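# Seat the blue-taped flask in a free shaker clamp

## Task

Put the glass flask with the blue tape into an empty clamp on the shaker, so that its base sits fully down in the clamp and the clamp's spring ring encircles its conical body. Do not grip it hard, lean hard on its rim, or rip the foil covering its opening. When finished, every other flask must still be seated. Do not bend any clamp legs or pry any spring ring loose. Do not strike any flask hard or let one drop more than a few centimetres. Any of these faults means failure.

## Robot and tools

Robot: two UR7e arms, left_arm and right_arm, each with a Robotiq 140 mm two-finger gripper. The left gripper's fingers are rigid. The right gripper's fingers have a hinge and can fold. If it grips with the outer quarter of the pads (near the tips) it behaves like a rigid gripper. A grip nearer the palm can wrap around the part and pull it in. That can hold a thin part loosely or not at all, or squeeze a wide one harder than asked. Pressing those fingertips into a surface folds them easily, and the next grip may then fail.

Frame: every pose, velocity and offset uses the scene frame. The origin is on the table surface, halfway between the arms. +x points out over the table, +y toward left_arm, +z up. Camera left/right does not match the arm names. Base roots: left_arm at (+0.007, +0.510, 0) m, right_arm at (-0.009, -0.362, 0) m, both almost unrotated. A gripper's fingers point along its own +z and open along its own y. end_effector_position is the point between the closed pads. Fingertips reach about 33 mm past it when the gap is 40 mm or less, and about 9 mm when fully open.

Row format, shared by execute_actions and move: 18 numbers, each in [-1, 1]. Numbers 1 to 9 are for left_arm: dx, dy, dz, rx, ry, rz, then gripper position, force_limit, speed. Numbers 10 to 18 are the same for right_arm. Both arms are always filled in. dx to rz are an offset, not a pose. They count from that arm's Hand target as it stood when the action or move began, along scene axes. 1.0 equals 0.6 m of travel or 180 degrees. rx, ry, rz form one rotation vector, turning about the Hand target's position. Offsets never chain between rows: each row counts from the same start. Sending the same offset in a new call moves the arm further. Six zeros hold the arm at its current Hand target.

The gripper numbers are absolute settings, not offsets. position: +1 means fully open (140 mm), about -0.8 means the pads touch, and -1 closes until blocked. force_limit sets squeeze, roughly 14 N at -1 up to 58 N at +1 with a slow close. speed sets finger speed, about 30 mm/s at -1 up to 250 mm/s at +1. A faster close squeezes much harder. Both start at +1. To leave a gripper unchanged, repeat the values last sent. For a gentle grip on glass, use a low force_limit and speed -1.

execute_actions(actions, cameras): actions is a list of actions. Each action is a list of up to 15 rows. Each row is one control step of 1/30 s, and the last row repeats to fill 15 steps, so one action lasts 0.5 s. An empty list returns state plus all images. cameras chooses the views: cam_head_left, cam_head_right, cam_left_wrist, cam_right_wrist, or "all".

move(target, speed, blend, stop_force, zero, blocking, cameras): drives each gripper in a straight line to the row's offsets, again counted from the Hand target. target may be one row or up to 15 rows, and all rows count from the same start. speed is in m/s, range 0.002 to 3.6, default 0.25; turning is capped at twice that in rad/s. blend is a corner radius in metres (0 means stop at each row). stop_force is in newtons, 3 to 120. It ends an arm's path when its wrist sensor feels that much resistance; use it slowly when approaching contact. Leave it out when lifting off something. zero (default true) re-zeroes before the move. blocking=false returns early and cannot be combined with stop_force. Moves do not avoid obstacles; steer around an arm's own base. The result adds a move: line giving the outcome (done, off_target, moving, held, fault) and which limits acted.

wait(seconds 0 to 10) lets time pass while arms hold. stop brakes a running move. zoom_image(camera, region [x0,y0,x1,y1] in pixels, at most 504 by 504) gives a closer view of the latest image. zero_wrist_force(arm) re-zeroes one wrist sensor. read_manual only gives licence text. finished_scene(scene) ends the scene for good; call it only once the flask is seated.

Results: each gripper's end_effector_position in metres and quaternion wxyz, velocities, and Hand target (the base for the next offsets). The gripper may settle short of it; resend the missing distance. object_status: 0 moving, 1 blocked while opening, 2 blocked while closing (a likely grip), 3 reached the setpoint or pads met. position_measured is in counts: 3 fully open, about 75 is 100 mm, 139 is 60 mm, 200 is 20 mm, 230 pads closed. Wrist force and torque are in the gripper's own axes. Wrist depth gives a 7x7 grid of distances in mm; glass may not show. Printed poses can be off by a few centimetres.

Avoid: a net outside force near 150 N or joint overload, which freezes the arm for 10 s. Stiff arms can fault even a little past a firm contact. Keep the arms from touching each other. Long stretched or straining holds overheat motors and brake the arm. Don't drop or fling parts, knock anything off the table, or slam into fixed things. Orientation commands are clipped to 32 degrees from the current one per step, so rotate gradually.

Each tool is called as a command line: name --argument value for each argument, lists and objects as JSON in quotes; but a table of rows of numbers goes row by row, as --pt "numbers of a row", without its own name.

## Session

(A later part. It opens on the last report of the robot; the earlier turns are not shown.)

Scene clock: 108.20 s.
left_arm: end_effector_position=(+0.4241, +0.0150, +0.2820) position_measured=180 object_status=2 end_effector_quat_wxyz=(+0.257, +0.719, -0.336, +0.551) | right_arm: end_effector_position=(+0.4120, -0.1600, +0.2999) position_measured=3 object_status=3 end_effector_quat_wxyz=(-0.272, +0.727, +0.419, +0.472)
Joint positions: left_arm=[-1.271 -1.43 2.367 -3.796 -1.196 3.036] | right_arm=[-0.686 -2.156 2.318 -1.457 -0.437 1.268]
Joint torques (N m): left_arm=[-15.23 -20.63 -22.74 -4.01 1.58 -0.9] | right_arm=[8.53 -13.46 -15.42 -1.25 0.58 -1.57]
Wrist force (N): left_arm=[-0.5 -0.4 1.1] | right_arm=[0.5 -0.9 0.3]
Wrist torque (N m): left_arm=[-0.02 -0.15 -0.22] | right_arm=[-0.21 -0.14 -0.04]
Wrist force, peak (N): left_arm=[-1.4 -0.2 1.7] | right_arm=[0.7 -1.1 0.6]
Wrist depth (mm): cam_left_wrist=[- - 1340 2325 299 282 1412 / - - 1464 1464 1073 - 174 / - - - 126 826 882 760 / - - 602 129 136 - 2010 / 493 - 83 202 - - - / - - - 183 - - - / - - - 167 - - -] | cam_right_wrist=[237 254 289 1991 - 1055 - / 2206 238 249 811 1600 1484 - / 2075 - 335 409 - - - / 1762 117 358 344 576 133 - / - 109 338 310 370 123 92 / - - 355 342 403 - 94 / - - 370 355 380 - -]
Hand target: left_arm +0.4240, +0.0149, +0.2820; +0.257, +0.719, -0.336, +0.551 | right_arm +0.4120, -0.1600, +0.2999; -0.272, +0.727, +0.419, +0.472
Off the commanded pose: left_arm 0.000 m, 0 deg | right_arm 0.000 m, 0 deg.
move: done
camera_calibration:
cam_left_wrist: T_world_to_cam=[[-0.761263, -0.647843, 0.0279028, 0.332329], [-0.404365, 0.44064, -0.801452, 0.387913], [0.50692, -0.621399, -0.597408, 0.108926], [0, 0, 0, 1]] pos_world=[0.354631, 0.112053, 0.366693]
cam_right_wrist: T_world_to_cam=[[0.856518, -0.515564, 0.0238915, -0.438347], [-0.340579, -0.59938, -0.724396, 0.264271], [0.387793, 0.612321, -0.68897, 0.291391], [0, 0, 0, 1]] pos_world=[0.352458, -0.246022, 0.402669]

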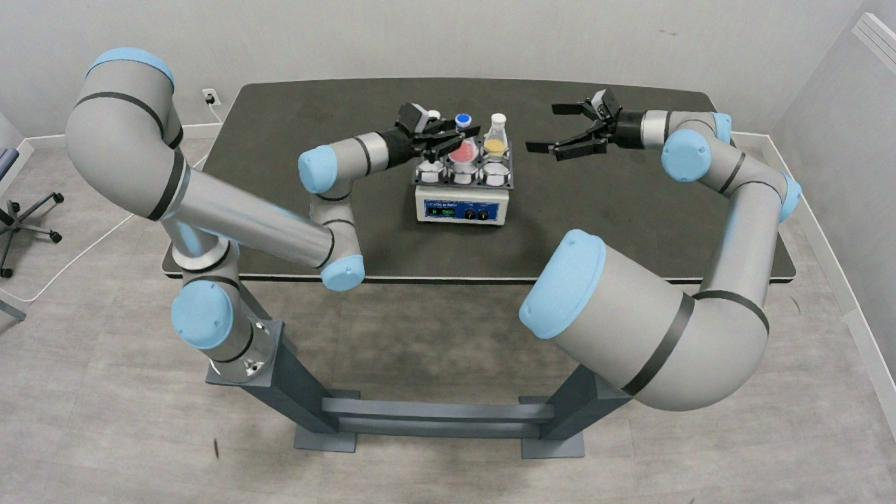

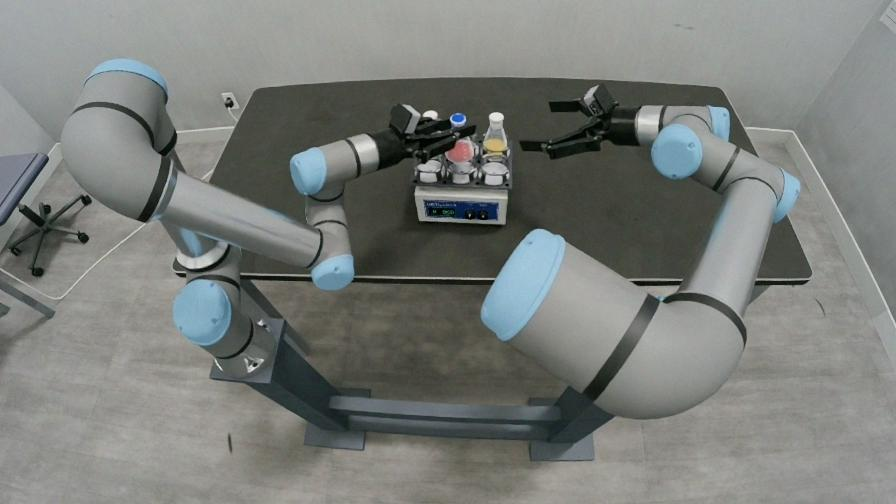

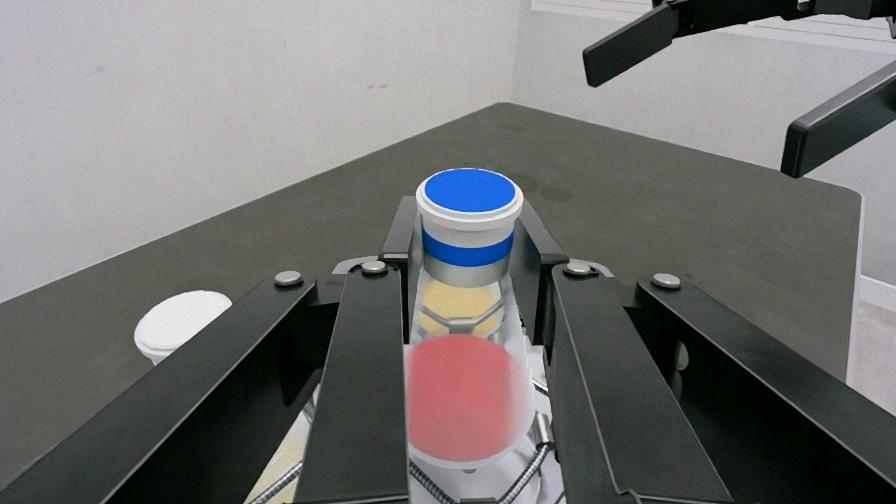

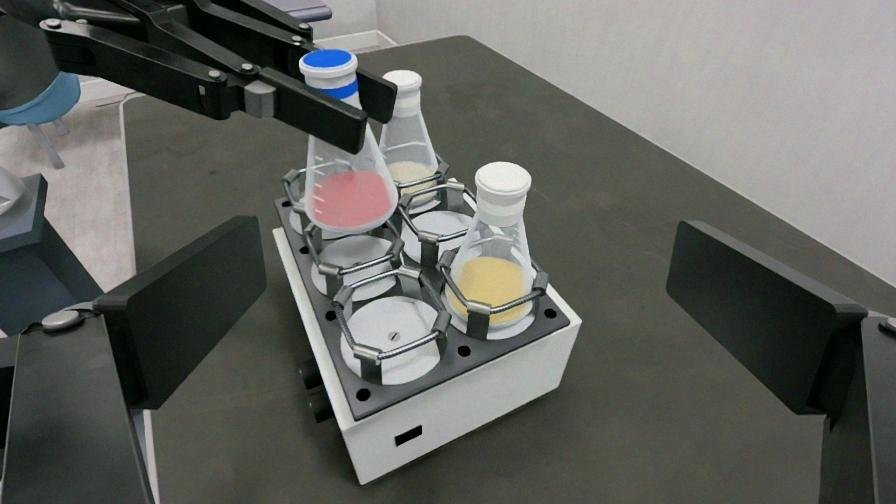

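move --target '[-0.0033,-0.0037,-0.0167,0,0,0,-1,-1,-1,0,0,0,0,0,0,1,1,1]' --speed 0.03 --stop_force 6 --cameras '["all"]'

zoom_image --camera "cam_right_wrist" --region '[260, 60, 510, 310]'

zoom_image --camera "cam_head_left" --region '[425, 110, 505, 190]'

zoom_image --camera "cam_head_right" --region '[425, 110, 505, 190]'

zoom_image --camera "cam_left_wrist" --region '[350, 280, 610, 504]'

Scene clock: 119.10 s.
left_arm: end_effector_position=(+0.4220, +0.0127, +0.2720) position_measured=180 object_status=2 end_effector_quat_wxyz=(+0.257, +0.719, -0.336, +0.551) | right_arm: end_effector_position=(+0.4120, -0.1600, +0.2999) position_measured=3 object_status=3 end_effector_quat_wxyz=(-0.272, +0.727, +0.419, +0.472)
Joint positions: left_arm=[-1.279 -1.401 2.375 -3.831 -1.188 3.033] | right_arm=[-0.686 -2.156 2.318 -1.457 -0.437 1.268]
Joint torques (N m): left_arm=[12.35 -31.4 -20.16 -2.88 -1.27 0.84] | right_arm=[-3.95 -14.16 -18.97 -1.28 1.55 -1.13]
Wrist force (N): left_arm=[-0.5 -0.2 0.9] | right_arm=[0.4 -0.7 0.4]
Wrist torque (N m): left_arm=[0.01 -0.18 -0.10] | right_arm=[-0.16 -0.14 -0.04]
Wrist force, peak (N): left_arm=[-0.9 0.0 1.3] | right_arm=[0.6 -1.2 0.4]
Wrist depth (mm): cam_left_wrist=[905 - - 2325 1783 284 1371 / 1027 1119 1438 1770 - - 168 / 997 1248 760 127 - - 829 / - - - 129 569 - 596 / - - 83 201 - - 526 / - - - 189 - - - / - - - 183 - - -] | cam_right_wrist=[253 275 2186 - - - - / 386 245 254 - - 1275 1074 / 1928 - 335 397 - - - / 1677 117 359 338 - 133 - / - 109 322 310 323 116 92 / - 428 289 328 444 - 95 / - - 339 377 - - -]
Hand target: left_arm +0.4220, +0.0127, +0.2720; +0.257, +0.719, -0.336, +0.551 | right_arm +0.4120, -0.1600, +0.2999; -0.272, +0.727, +0.419, +0.472
Off the commanded pose: left_arm 0.000 m, 0 deg | right_arm 0.000 m, 0 deg.
move: done
camera_calibration:
cam_left_wrist: T_world_to_cam=[[-0.761376, -0.647706, 0.0280134, 0.329581], [-0.404287, 0.440572, -0.801529, 0.38011], [0.506813, -0.62159, -0.5973, 0.102556], [0, 0, 0, 1]] pos_world=[0.352632, 0.109753, 0.356693]
cam_right_wrist: T_world_to_cam=[[0.856518, -0.515564, 0.0238915, -0.438347], [-0.340579, -0.59938, -0.724396, 0.264271], [0.387793, 0.612321, -0.68897, 0.291391], [0, 0, 0, 1]] pos_world=[0.352458, -0.246022, 0.402669]

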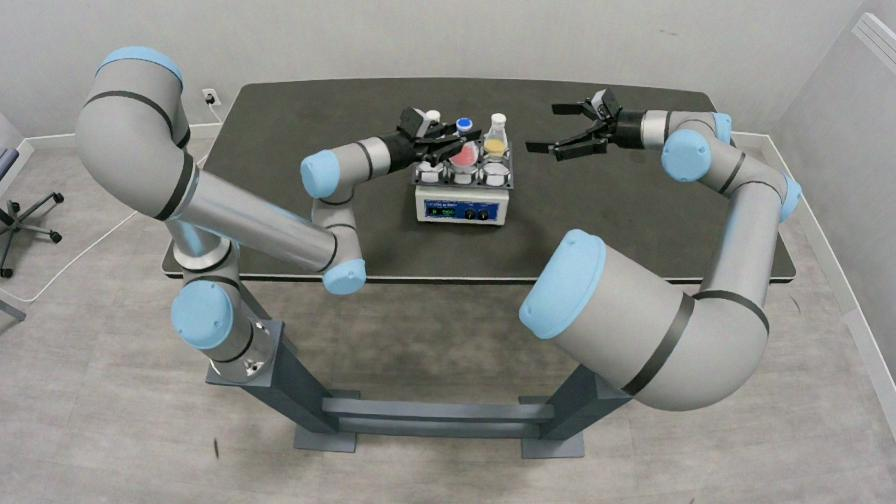

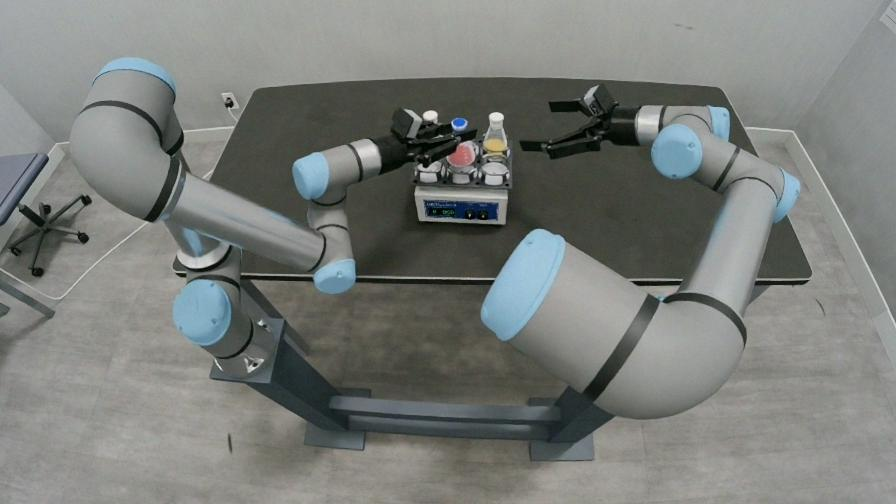

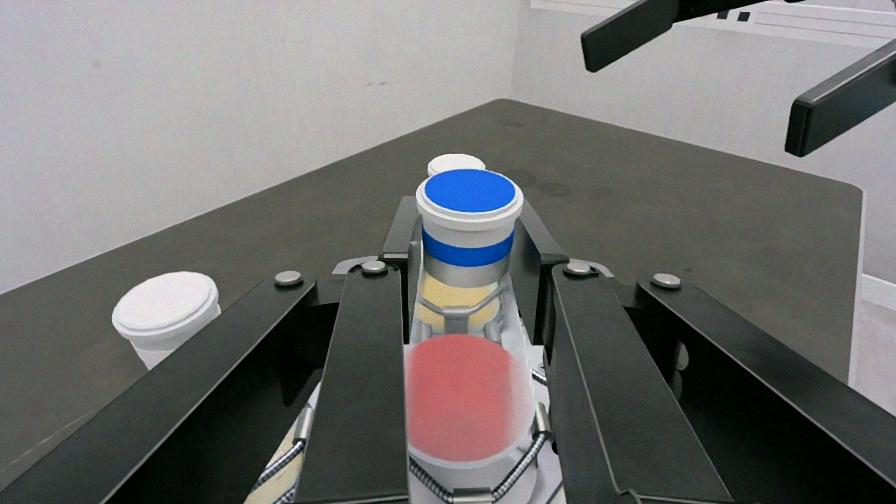

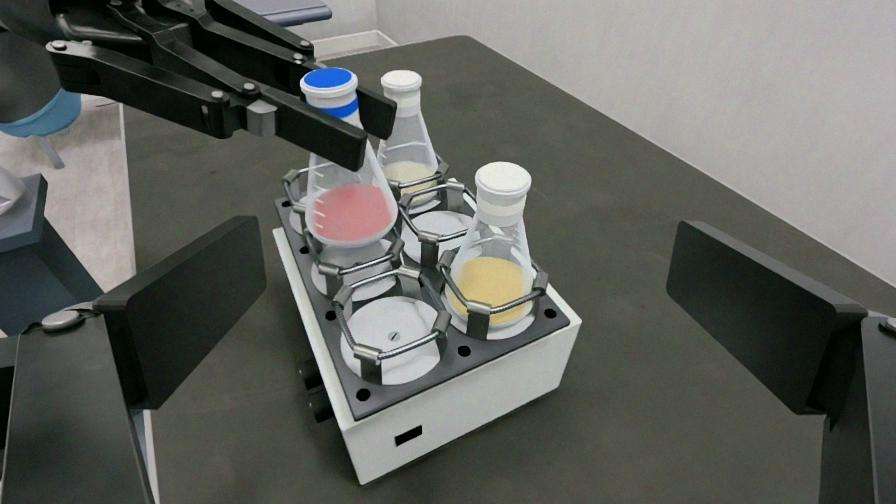

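Scaled by 2.016 from the camera's 896x504 image, which has a finer 1280x720 frame.

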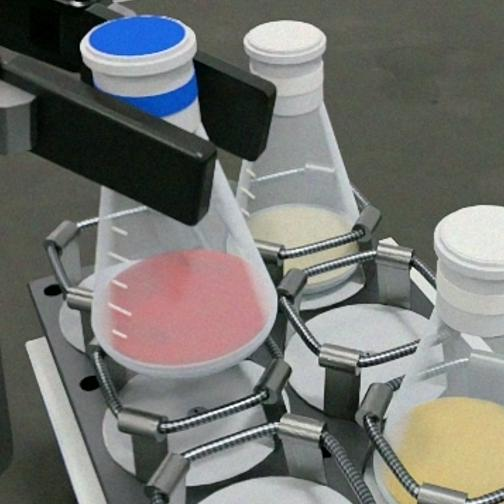

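Scaled by 6.300 from the camera's 896x504 image, which has a finer 1280x720 frame.

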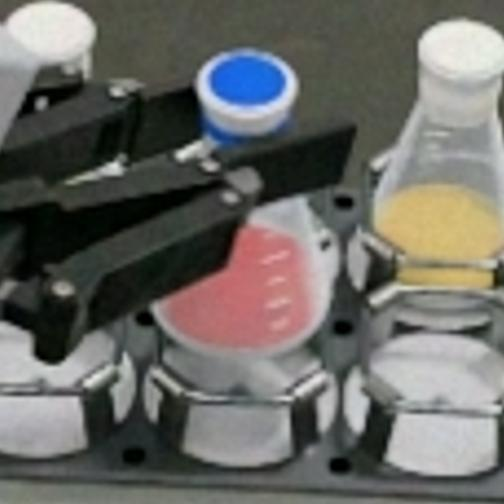

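Scaled by 6.300 from the camera's 896x504 image, which has a finer 1280x720 frame.

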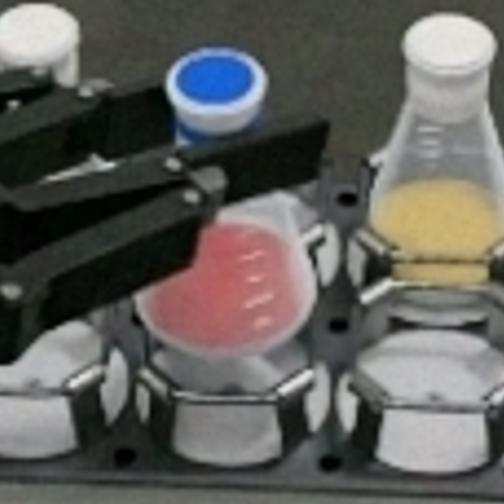

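Scaled by 1.938 from the camera's 896x504 image, which has a finer 1280x720 frame.

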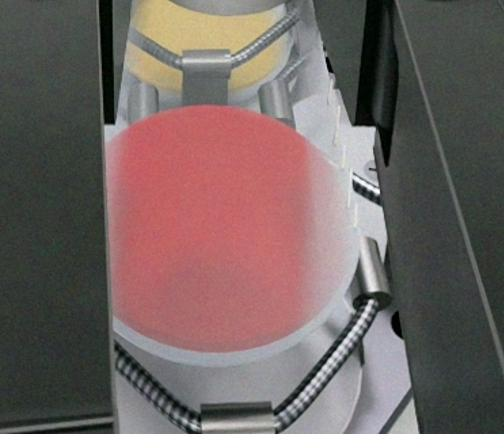

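move --target '[-0.0008,0,-0.05,0,0,0,-1,-1,-1,0,0,0,0,0,0,1,1,1]' --speed 0.02 --stop_force 5 --cameras '["all"]'

zoom_image --camera "cam_right_wrist" --region '[260, 60, 510, 310]'

zoom_image --camera "cam_head_left" --region '[425, 110, 505, 190]'

zoom_image --camera "cam_left_wrist" --region '[350, 280, 610, 504]'

Scene clock: 124.70 s.
left_arm: end_effector_position=(+0.4218, +0.0127, +0.2596) position_measured=180 object_status=2 end_effector_quat_wxyz=(+0.257, +0.719, -0.336, +0.551) | right_arm: end_effector_position=(+0.4120, -0.1600, +0.2999) position_measured=3 object_status=3 end_effector_quat_wxyz=(-0.272, +0.727, +0.419, +0.472)
Joint positions: left_arm=[-1.279 -1.366 2.385 -3.877 -1.187 3.033] | right_arm=[-0.686 -2.156 2.318 -1.457 -0.437 1.268]
Joint torques (N m): left_arm=[12.81 -17.42 -19.95 -4.85 -0.52 -0.65] | right_arm=[-7.45 -12.02 -22.59 -1.27 2.29 -0.31]
Wrist force (N): left_arm=[1.2 0.8 0.6] | right_arm=[0.5 -0.8 0.3]
Wrist torque (N m): left_arm=[0.06 -0.30 -0.14] | right_arm=[-0.19 -0.14 -0.04]
Wrist force, peak (N): left_arm=[11.7 3.9 -1.7] | right_arm=[0.5 -1.2 0.4]
Wrist depth (mm): cam_left_wrist=[- - - - 1783 1530 160 / - - - 968 - - 168 / - 1093 - 134 663 - 717 / - - - 128 136 584 593 / 443 134 83 231 - 492 1550 / - - - 183 - - 1262 / - - - 167 - - -] | cam_right_wrist=[262 286 2111 2377 1475 1345 - / 364 253 265 - - 1324 - / 1943 - 344 407 - - - / 1622 117 329 337 - 133 - / - 109 325 318 328 116 92 / - - 294 327 428 - 95 / - - 339 373 - - -]
Hand target: left_arm +0.4218, +0.0127, +0.2595; +0.257, +0.719, -0.336, +0.551 (not the last commanded pose) | right_arm +0.4120, -0.1600, +0.2999; -0.272, +0.727, +0.419, +0.472
Off the commanded pose: left_arm 0.018 m, 0 deg | right_arm 0.000 m, 0 deg.
move: contact (left_arm)
camera_calibration:
cam_left_wrist: T_world_to_cam=[[-0.761378, -0.647698, 0.0281135, 0.329745], [-0.404323, 0.440496, -0.801552, 0.370039], [0.50678, -0.621651, -0.597263, 0.0951963], [0, 0, 0, 1]] pos_world=[0.352432, 0.109753, 0.344193]
cam_right_wrist: T_world_to_cam=[[0.856518, -0.515564, 0.0238915, -0.438347], [-0.340579, -0.59938, -0.724396, 0.264271], [0.387793, 0.612321, -0.68897, 0.291391], [0, 0, 0, 1]] pos_world=[0.352458, -0.246022, 0.402669]

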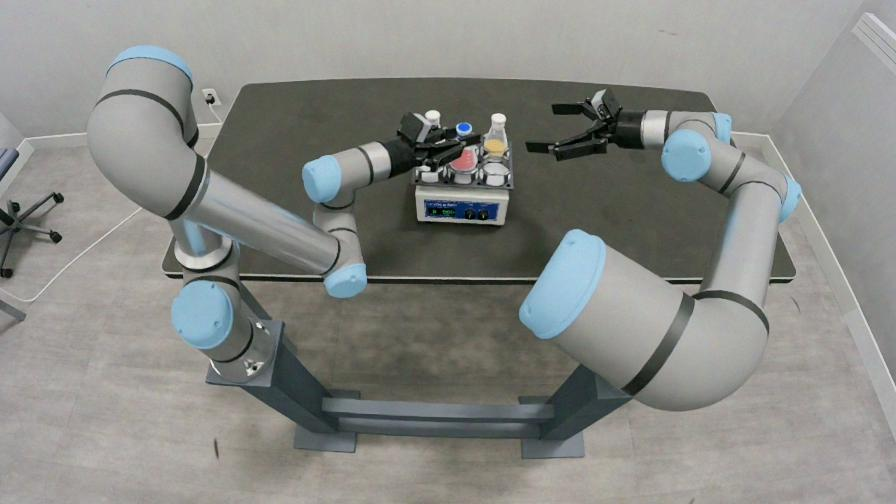

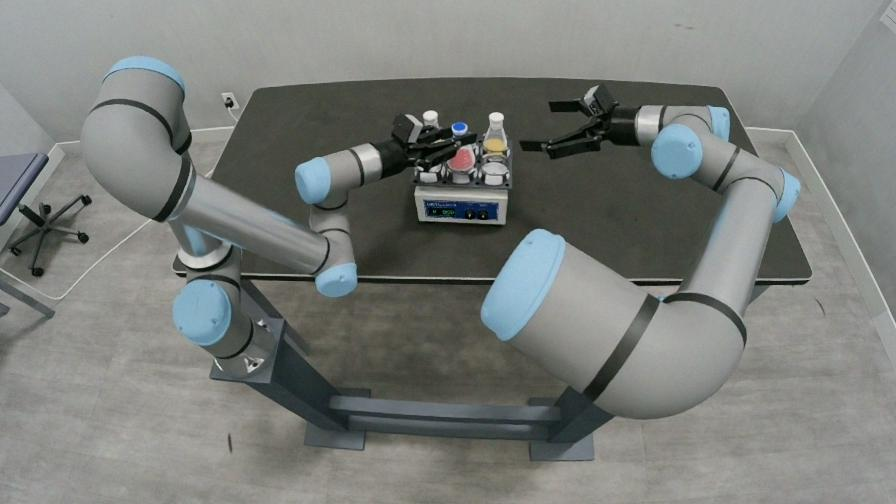

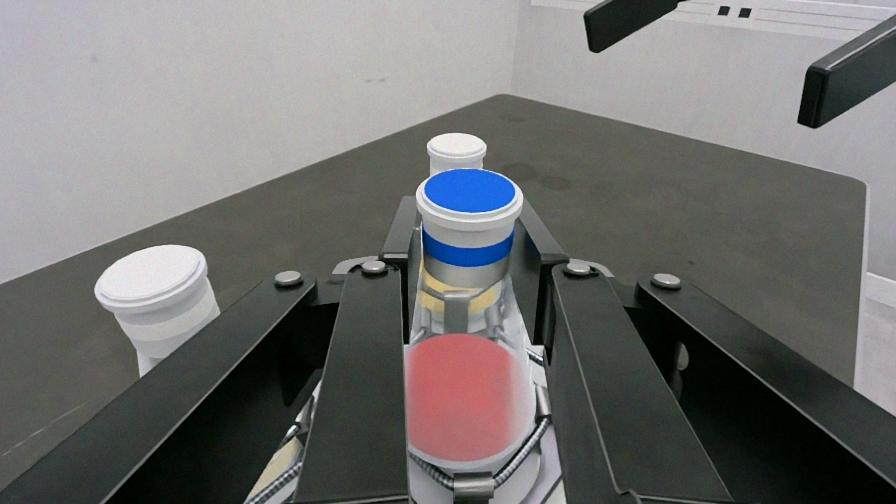

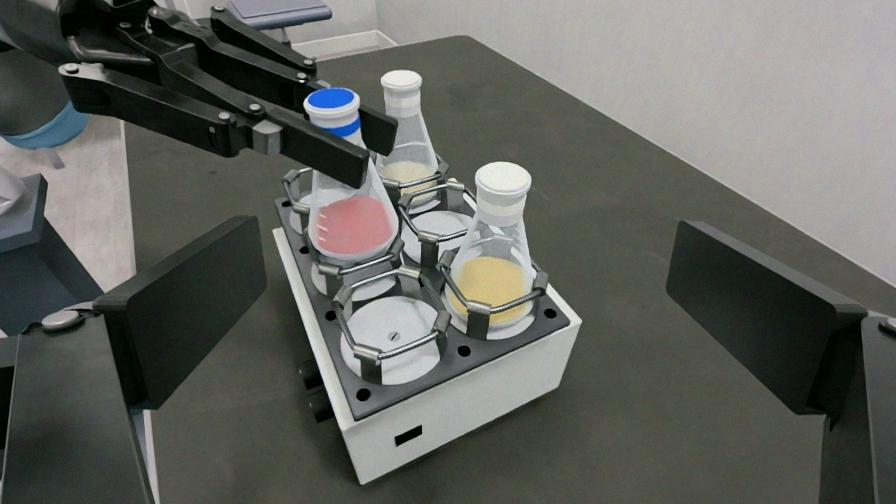

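Scaled by 2.016 from the camera's 896x504 image, which has a finer 1280x720 frame.

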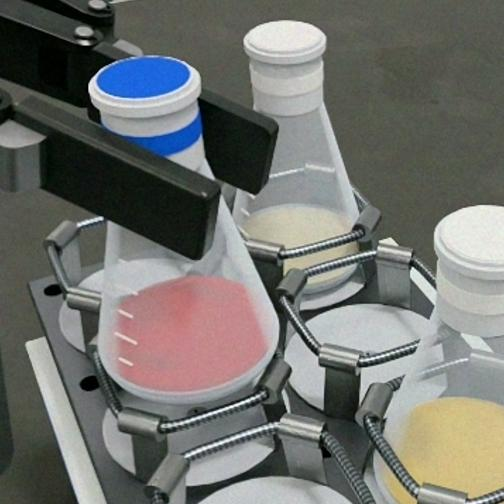

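Scaled by 6.300 from the camera's 896x504 image, which has a finer 1280x720 frame.

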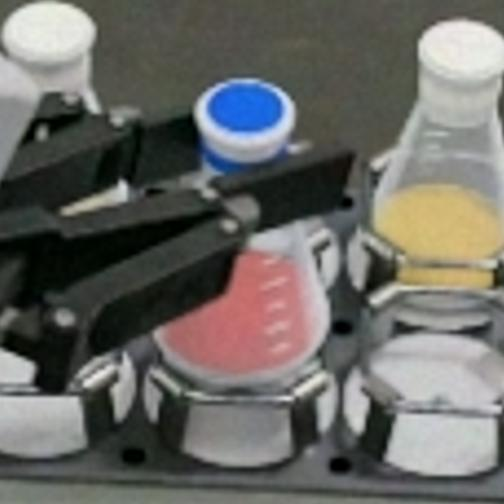

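Scaled by 1.938 from the camera's 896x504 image, which has a finer 1280x720 frame.

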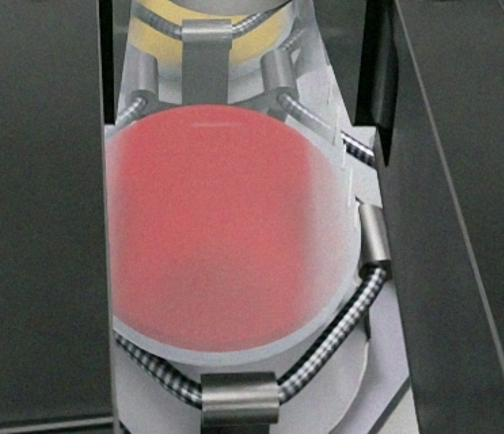

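move --target '[0,0,-0.06,0,0,0,-1,-1,-1,0,0,0,0,0,0,1,1,1]' --speed 0.015 --stop_force 14 --cameras '["all"]'

zoom_image --camera "cam_right_wrist" --region '[260, 60, 510, 310]'

zoom_image --camera "cam_left_wrist" --region '[350, 140, 610, 504]'

Scene clock: 133.23 s.
left_arm: end_effector_position=(+0.4218, +0.0126, +0.2588) position_measured=180 object_status=2 end_effector_quat_wxyz=(+0.258, +0.719, -0.336, +0.551) | right_arm: end_effector_position=(+0.4120, -0.1600, +0.2999) position_measured=3 object_status=3 end_effector_quat_wxyz=(-0.272, +0.727, +0.419, +0.472)
Joint positions: left_arm=[-1.279 -1.363 2.385 -3.881 -1.187 3.033] | right_arm=[-0.686 -2.156 2.318 -1.457 -0.437 1.268]
Joint torques (N m): left_arm=[12.3 -13.75 -14.27 -2.16 2.58 0.43] | right_arm=[-8.89 -11.61 -27.05 -1.02 2.92 0.15]
Wrist force (N): left_arm=[9.0 5.1 -0.8] | right_arm=[0.3 -0.7 0.3]
Wrist torque (N m): left_arm=[0.06 -0.42 -0.22] | right_arm=[-0.16 -0.11 -0.04]
Wrist force, peak (N): left_arm=[20.2 7.6 -3.7] | right_arm=[0.4 -1.4 0.4]
Wrist depth (mm): cam_left_wrist=[1018 1064 - 1625 1928 1520 1310 / - 1018 - 1694 1913 - 165 / - - - 133 - - 712 / - - 103 128 121 574 626 / - 131 83 232 - - - / - - - 182 - - - / - - - 166 - - -] | cam_right_wrist=[263 287 2310 - - 1302 1003 / 362 252 269 790 1787 1376 1008 / 1991 - 341 403 692 - - / 1827 117 330 336 - 133 - / - 109 361 309 337 116 92 / - - 304 320 387 - 94 / - 382 - - 377 - -]
Hand target: left_arm +0.4218, +0.0126, +0.2588; +0.258, +0.719, -0.336, +0.551 (not the last commanded pose) | right_arm +0.4120, -0.1600, +0.2999; -0.272, +0.727, +0.419, +0.472
Off the commanded pose: left_arm 0.035 m, 0 deg | right_arm 0.000 m, 0 deg.
move: contact (left_arm)
camera_calibration:
cam_left_wrist: T_world_to_cam=[[-0.761382, -0.647685, 0.0283225, 0.329695], [-0.404154, 0.440035, -0.80189, 0.369503], [0.506909, -0.621991, -0.596799, 0.0945492], [0, 0, 0, 1]] pos_world=[0.352432, 0.109753, 0.34339]
cam_right_wrist: T_world_to_cam=[[0.856518, -0.515564, 0.0238915, -0.438347], [-0.340579, -0.59938, -0.724396, 0.264271], [0.387793, 0.612321, -0.68897, 0.291391], [0, 0, 0, 1]] pos_world=[0.352458, -0.246022, 0.402669]

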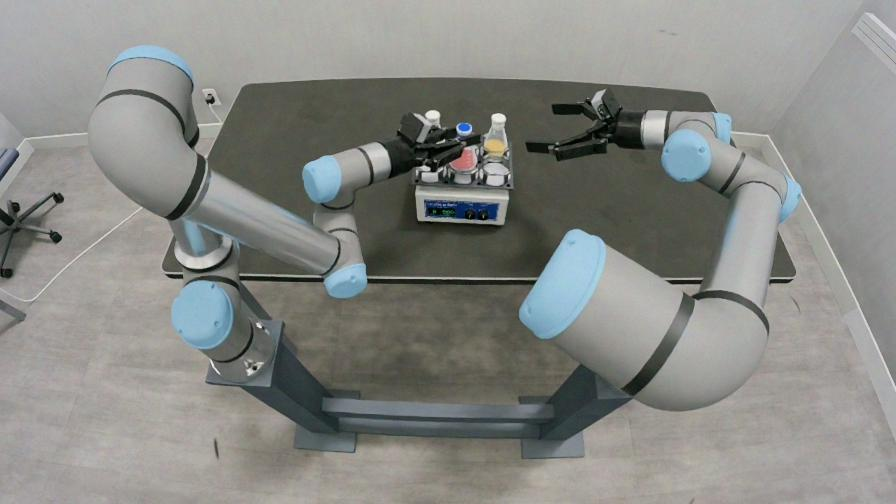

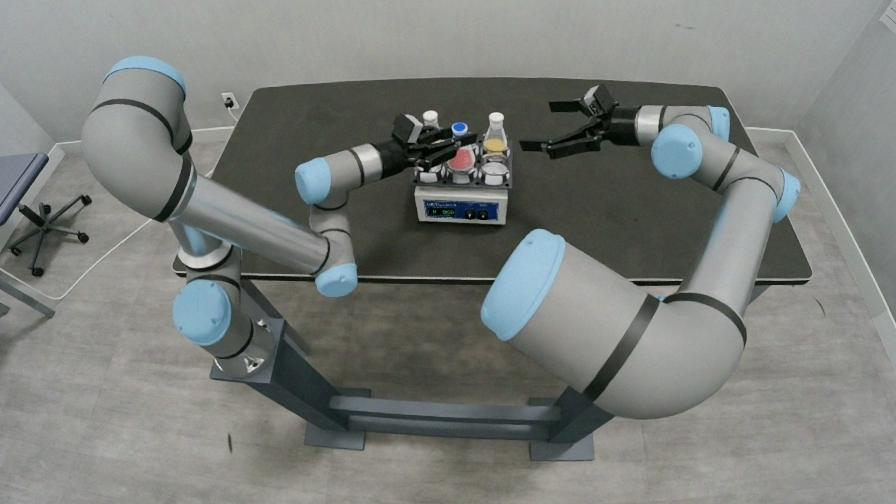

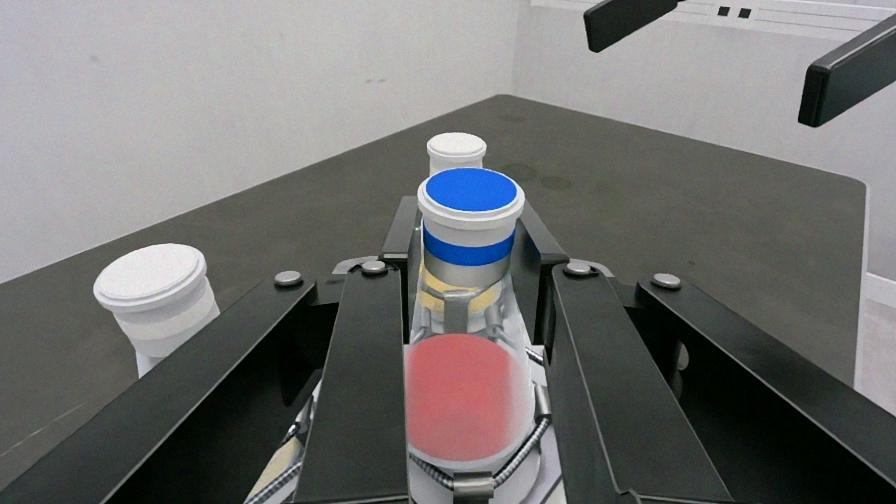

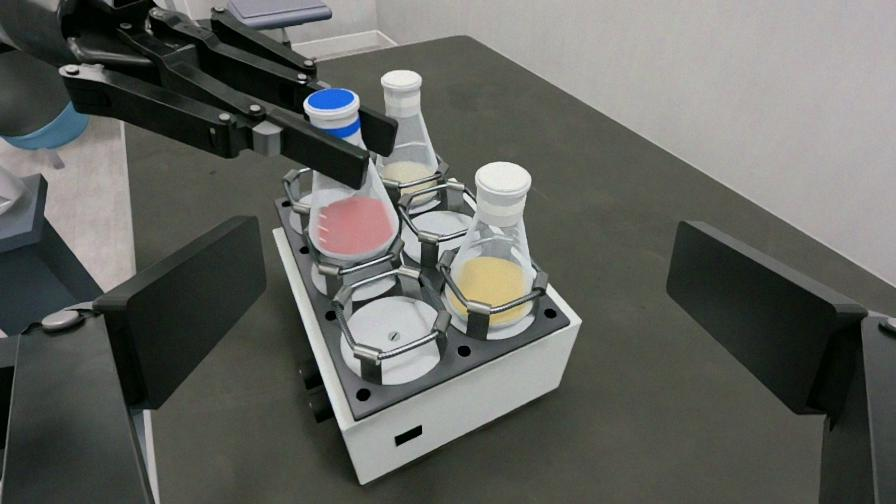

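Scaled by 2.016 from the camera's 896x504 image, which has a finer 1280x720 frame.

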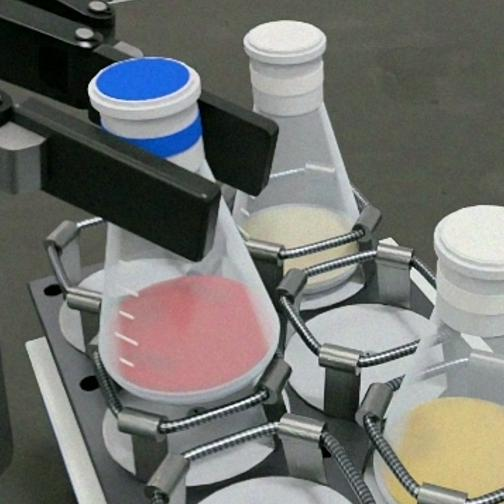

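Scaled by 1.385 from the camera's 896x504 image, which has a finer 1280x720 frame.

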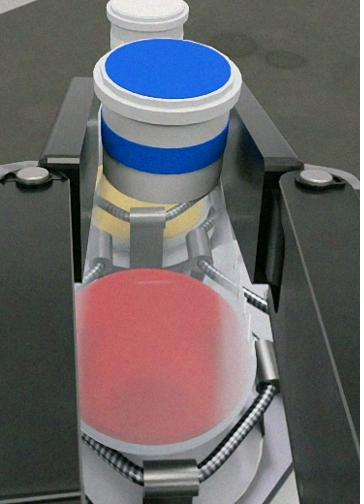

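move --pt "0 0 0.006 0 0 0 -1 -1 -1 0 0 0 0 0 0 1 1 1" --pt "-0.0026 -0.0021 0.006 0 0 0 -1 -1 -1 0 0 0 0 0 0 1 1 1" --speed 0.02 --cameras '[]'

move --target '[0,0,-0.06,0,0,0,-1,-1,-1,0,0,0,0,0,0,1,1,1]' --speed 0.012 --stop_force 8 --cameras '["cam_right_wrist","cam_left_wrist"]'

zoom_image --camera "cam_right_wrist" --region '[260, 60, 510, 310]'

zoom_image --camera "cam_left_wrist" --region '[350, 280, 610, 504]'

Scene clock: 136.77 s.
left_arm: end_effector_position=(+0.4202, +0.0113, +0.2624) position_measured=180 object_status=2 end_effector_quat_wxyz=(+0.258, +0.719, -0.336, +0.551) | right_arm: end_effector_position=(+0.4120, -0.1600, +0.2999) position_measured=3 object_status=3 end_effector_quat_wxyz=(-0.272, +0.727, +0.419, +0.472)
Joint positions: left_arm=[-1.285 -1.374 2.383 -3.867 -1.182 3.031] | right_arm=[-0.686 -2.156 2.318 -1.457 -0.437 1.268]
Joint torques (N m): left_arm=[12 -25.57 -7.27 -2.76 -1.52 0.38] | right_arm=[-8.02 -11.96 -28.97 -1.28 3.31 0.64]
Wrist force (N): left_arm=[0.3 0.3 1.4] | right_arm=[0.4 -0.9 0.3]
Wrist torque (N m): left_arm=[0.12 -0.35 -0.10] | right_arm=[-0.20 -0.14 -0.04]
Wrist force, peak (N): left_arm=[10.2 4.9 -1.4] | right_arm=[0.5 -1.2 0.4]
Wrist depth (mm): cam_left_wrist=[882 - 1355 1647 278 1379 1310 / - 1168 1420 - - - 170 / - - 737 134 746 826 - / 953 - - 129 135 - - / - 137 83 235 - - - / - - - 183 - - - / - - - 167 - - -] | cam_right_wrist=[261 284 2691 - - - - / 367 251 261 - - - - / 1991 - 337 405 675 1166 1128 / 1724 127 324 335 - 133 - / - 109 333 312 326 116 92 / - - 305 326 419 - 94 / - 378 360 374 384 - -]
Hand target: left_arm +0.4203, +0.0113, +0.2624; +0.258, +0.719, -0.336, +0.551 | right_arm +0.4120, -0.1600, +0.2999; -0.272, +0.727, +0.419, +0.472
Off the commanded pose: left_arm 0.000 m, 0 deg | right_arm 0.000 m, 0 deg.
move: done
No camera images: "cameras" was empty.

Scene clock: 138.27 s.
left_arm: end_effector_position=(+0.4203, +0.0113, +0.2567) position_measured=180 object_status=2 end_effector_quat_wxyz=(+0.258, +0.719, -0.336, +0.551) | right_arm: end_effector_position=(+0.4120, -0.1600, +0.2999) position_measured=3 object_status=3 end_effector_quat_wxyz=(-0.272, +0.727, +0.419, +0.472)
Joint positions: left_arm=[-1.285 -1.357 2.387 -3.888 -1.182 3.031] | right_arm=[-0.686 -2.156 2.318 -1.457 -0.437 1.268]
Joint torques (N m): left_arm=[10.66 -21.09 -17.1 -3.69 2.31 0.52] | right_arm=[-6.34 -11.87 -28.17 -1.3 3.54 0.92]
Wrist force (N): left_arm=[4.7 2.7 0.0] | right_arm=[0.2 -1.1 0.6]
Wrist torque (N m): left_arm=[-0.02 -0.41 -0.24] | right_arm=[-0.26 -0.08 -0.04]
Wrist force, peak (N): left_arm=[10.0 4.5 -1.0] | right_arm=[0.4 -1.2 0.5]
Wrist depth (mm): cam_left_wrist=[878 - 1248 1530 - 1420 162 / - - 1289 - - - 169 / - - - 133 734 732 753 / - - 102 128 135 604 - / 429 133 83 236 - - 497 / - - - 182 - - - / - - - 166 - - -] | cam_right_wrist=[262 289 2551 2167 1550 - - / 257 257 271 874 881 - - / 1928 727 346 405 - 1353 1128 / 1654 117 323 334 - 133 - / - 109 364 310 322 116 92 / - - 293 329 - - 94 / - 381 - - - - -]
Hand target: left_arm +0.4203, +0.0113, +0.2567; +0.258, +0.719, -0.336, +0.551 (not the last commanded pose) | right_arm +0.4120, -0.1600, +0.2999; -0.272, +0.727, +0.419, +0.472
Off the commanded pose: left_arm 0.030 m, 0 deg | right_arm 0.000 m, 0 deg.
move: contact (left_arm)
camera_calibration:
cam_left_wrist: T_world_to_cam=[[-0.761392, -0.647669, 0.0284127, 0.32773], [-0.404138, 0.439918, -0.801963, 0.367732], [0.506907, -0.62209, -0.596698, 0.093337], [0, 0, 0, 1]] pos_world=[0.350832, 0.108553, 0.341289]
cam_right_wrist: T_world_to_cam=[[0.856518, -0.515564, 0.0238915, -0.438347], [-0.340579, -0.59938, -0.724396, 0.264271], [0.387793, 0.612321, -0.68897, 0.291391], [0, 0, 0, 1]] pos_world=[0.352458, -0.246022, 0.402669]
Images, in order (width x height): cam_left_wrist 896x504, cam_right_wrist 896x504.

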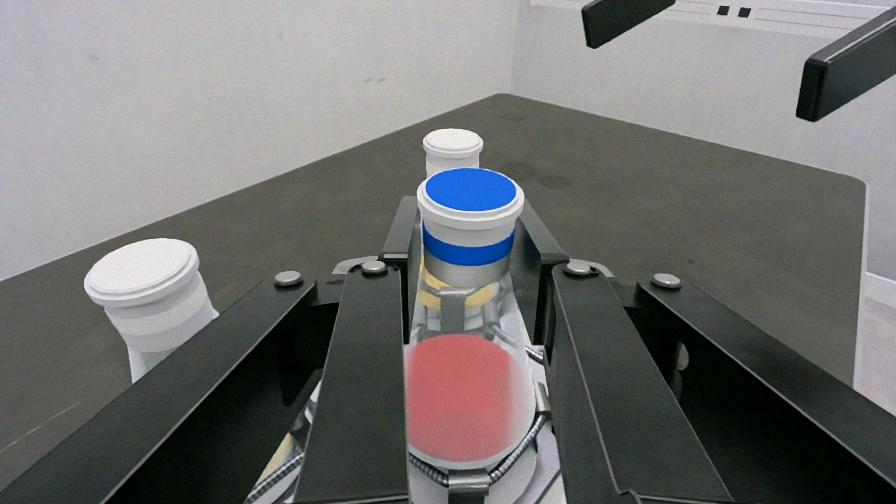

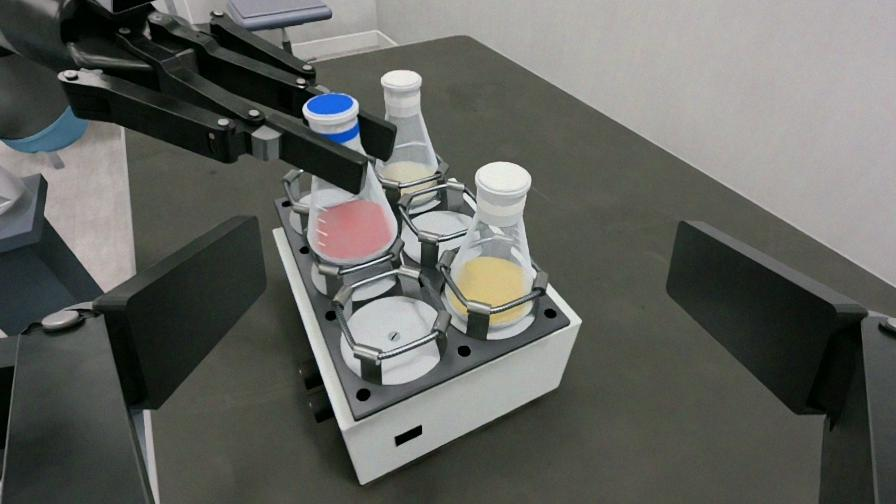

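Scaled by 2.016 from the camera's 896x504 image, which has a finer 1280x720 frame.

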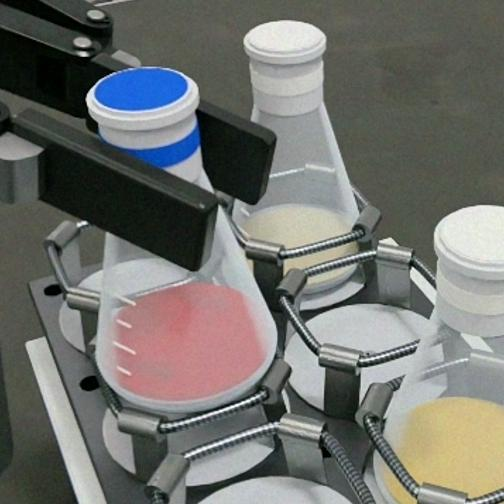

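Scaled by 1.938 from the camera's 896x504 image, which has a finer 1280x720 frame.

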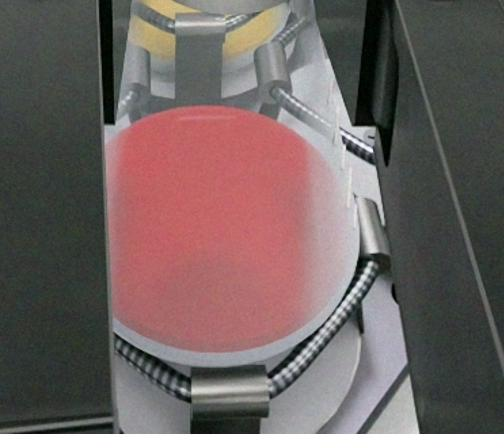

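move --pt "0 0 0.006 0 0 0 -1 -1 -1 0 0 0 0 0 0 1 1 1" --pt "-0.0032 -0.0027 0.006 0 0 0 -1 -1 -1 0 0 0 0 0 0 1 1 1" --speed 0.02 --cameras '[]'

move --target '[0,0,-0.06,0,0,0,-1,-1,-1,0,0,0,0,0,0,1,1,1]' --speed 0.012 --stop_force 8 --cameras '["cam_right_wrist","cam_left_wrist"]'

zoom_image --camera "cam_right_wrist" --region '[260, 60, 510, 310]'

zoom_image --camera "cam_left_wrist" --region '[350, 280, 610, 504]'

Scene clock: 142.17 s.
left_arm: end_effector_position=(+0.4183, +0.0096, +0.2604) position_measured=180 object_status=2 end_effector_quat_wxyz=(+0.258, +0.719, -0.336, +0.551) end_effector_velocity=(+0.000, +0.000, -0.001) end_effector_angular_velocity=(+0.001, +0.002, -0.003) | right_arm: end_effector_position=(+0.4120, -0.1600, +0.2999) position_measured=3 object_status=3 end_effector_quat_wxyz=(-0.272, +0.727, +0.419, +0.472)
Joint positions: left_arm=[-1.293 -1.368 2.384 -3.874 -1.175 3.029] | right_arm=[-0.686 -2.156 2.318 -1.457 -0.437 1.268]
Joint velocities: left_arm=[0.002 0.002 0 0 -0.005 0] | right_arm=[within noise]
Joint torques (N m): left_arm=[11.14 -20.11 -6.97 -2.99 -1.19 0.44] | right_arm=[-8.12 -10.42 -29.93 -1.4 4.28 1.08]
Wrist force (N): left_arm=[0.3 0.0 1.3] | right_arm=[0.0 -0.9 0.3]
Wrist torque (N m): left_arm=[0.06 -0.34 -0.10] | right_arm=[-0.21 -0.05 -0.04]
Wrist force, peak (N): left_arm=[5.4 2.9 -0.1] | right_arm=[0.5 -1.3 0.4]
Wrist depth (mm): cam_left_wrist=[- - - - 279 1387 166 / 968 964 - 1670 - - 167 / 1001 1146 - 134 763 - - / - 599 113 129 121 - 512 / - 136 83 248 - - 496 / - - - 183 - - 1289 / - - - 167 - - -] | cam_right_wrist=[260 286 2267 1093 1600 - - / 248 252 276 - - - 1012 / 2007 - 296 399 - - - / 1724 117 328 339 593 133 - / - 109 326 311 315 116 92 / - 416 298 326 401 - 94 / - 377 373 - - - -]
Hand target: left_arm +0.4183, +0.0097, +0.2603; +0.258, +0.719, -0.336, +0.551 | right_arm +0.4120, -0.1600, +0.2999; -0.272, +0.727, +0.419, +0.472
Off the commanded pose: left_arm 0.000 m, 0 deg | right_arm 0.000 m, 0 deg.
move: done
No camera images: "cameras" was empty.

Scene clock: 143.53 s.
left_arm: end_effector_position=(+0.4184, +0.0097, +0.2557) position_measured=180 object_status=2 end_effector_quat_wxyz=(+0.258, +0.719, -0.336, +0.551) | right_arm: end_effector_position=(+0.4120, -0.1600, +0.2999) position_measured=3 object_status=3 end_effector_quat_wxyz=(-0.272, +0.727, +0.419, +0.472)
Joint positions: left_arm=[-1.292 -1.354 2.388 -3.891 -1.175 3.029] | right_arm=[-0.686 -2.156 2.318 -1.457 -0.437 1.268]
Joint torques (N m): left_arm=[5.99 -20.04 -17.69 -3.53 -1.84 0.89] | right_arm=[-8.12 -11.52 -30.44 -1.44 4.61 1.1]
Wrist force (N): left_arm=[4.7 -1.6 0.8] | right_arm=[0.4 -1.1 0.3]
Wrist torque (N m): left_arm=[0.03 -0.46 -0.01] | right_arm=[-0.25 -0.14 -0.04]
Wrist force, peak (N): left_arm=[10.8 -2.7 -2.4] | right_arm=[0.2 -1.3 0.2]
Wrist depth (mm): cam_left_wrist=[- - - - 275 1670 159 / - 1210 - - 898 - 164 / 976 1114 770 134 785 708 - / 1064 565 - 125 136 655 - / 422 135 83 230 - - - / - - - 183 - - - / - - - 167 - - -] | cam_right_wrist=[262 291 2401 - - 1622 931 / 255 258 273 - - 1432 - / 1898 589 303 403 - 1424 - / 1622 123 333 336 - 133 556 / - 109 323 310 322 116 92 / - 410 303 328 403 436 94 / - - - 364 381 - -]
Hand target: left_arm +0.4183, +0.0097, +0.2557; +0.258, +0.719, -0.336, +0.551 (not the last commanded pose) | right_arm +0.4120, -0.1600, +0.2999; -0.272, +0.727, +0.419, +0.472
Off the commanded pose: left_arm 0.031 m, 0 deg | right_arm 0.000 m, 0 deg.
move: contact (left_arm)
camera_calibration:
cam_left_wrist: T_world_to_cam=[[-0.761401, -0.647654, 0.0285029, 0.325247], [-0.404122, 0.439801, -0.802035, 0.366897], [0.506905, -0.622189, -0.596597, 0.0926844], [0, 0, 0, 1]] pos_world=[0.348932, 0.106953, 0.340289]
cam_right_wrist: T_world_to_cam=[[0.856518, -0.515564, 0.0238915, -0.438347], [-0.340579, -0.59938, -0.724396, 0.264271], [0.387793, 0.612321, -0.68897, 0.291391], [0, 0, 0, 1]] pos_world=[0.352458, -0.246022, 0.402669]
Images, in order (width x height): cam_left_wrist 896x504, cam_right_wrist 896x504.

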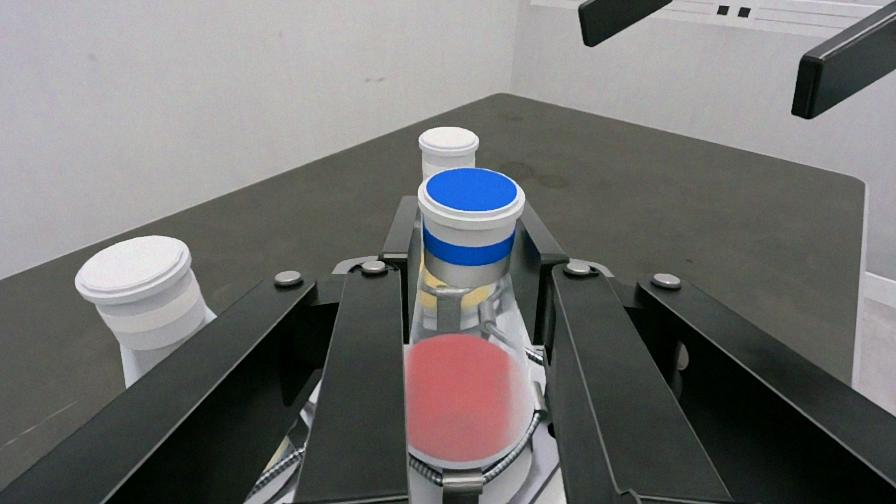

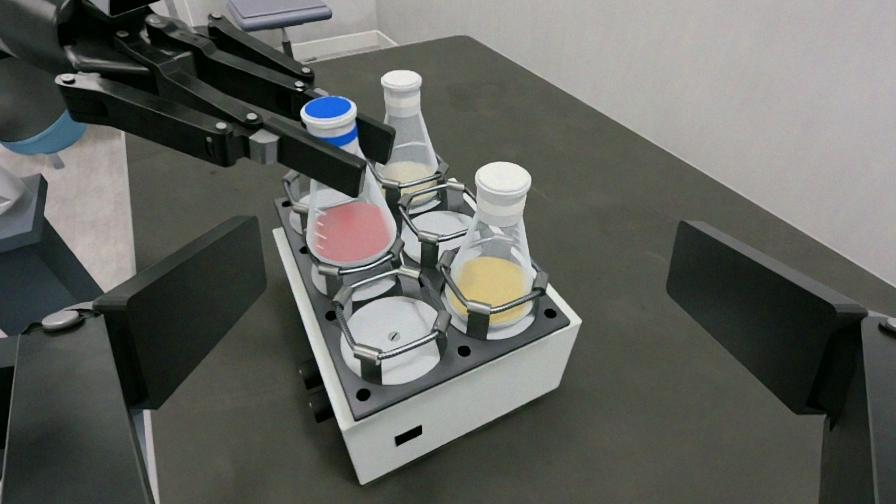

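Scaled by 2.016 from the camera's 896x504 image, which has a finer 1280x720 frame.

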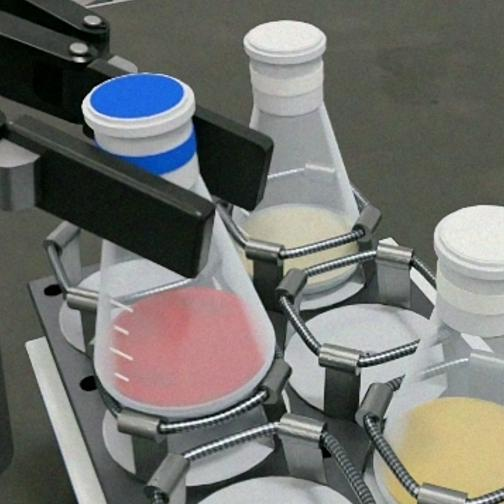

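Scaled by 1.938 from the camera's 896x504 image, which has a finer 1280x720 frame.

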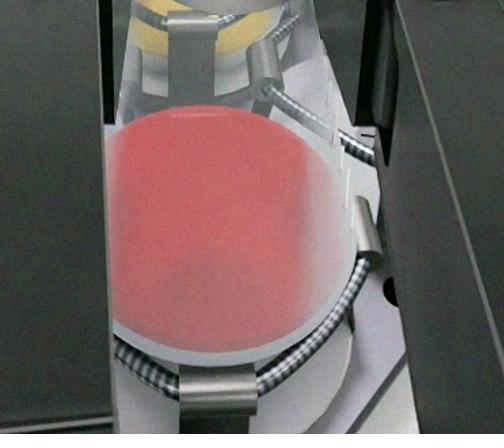

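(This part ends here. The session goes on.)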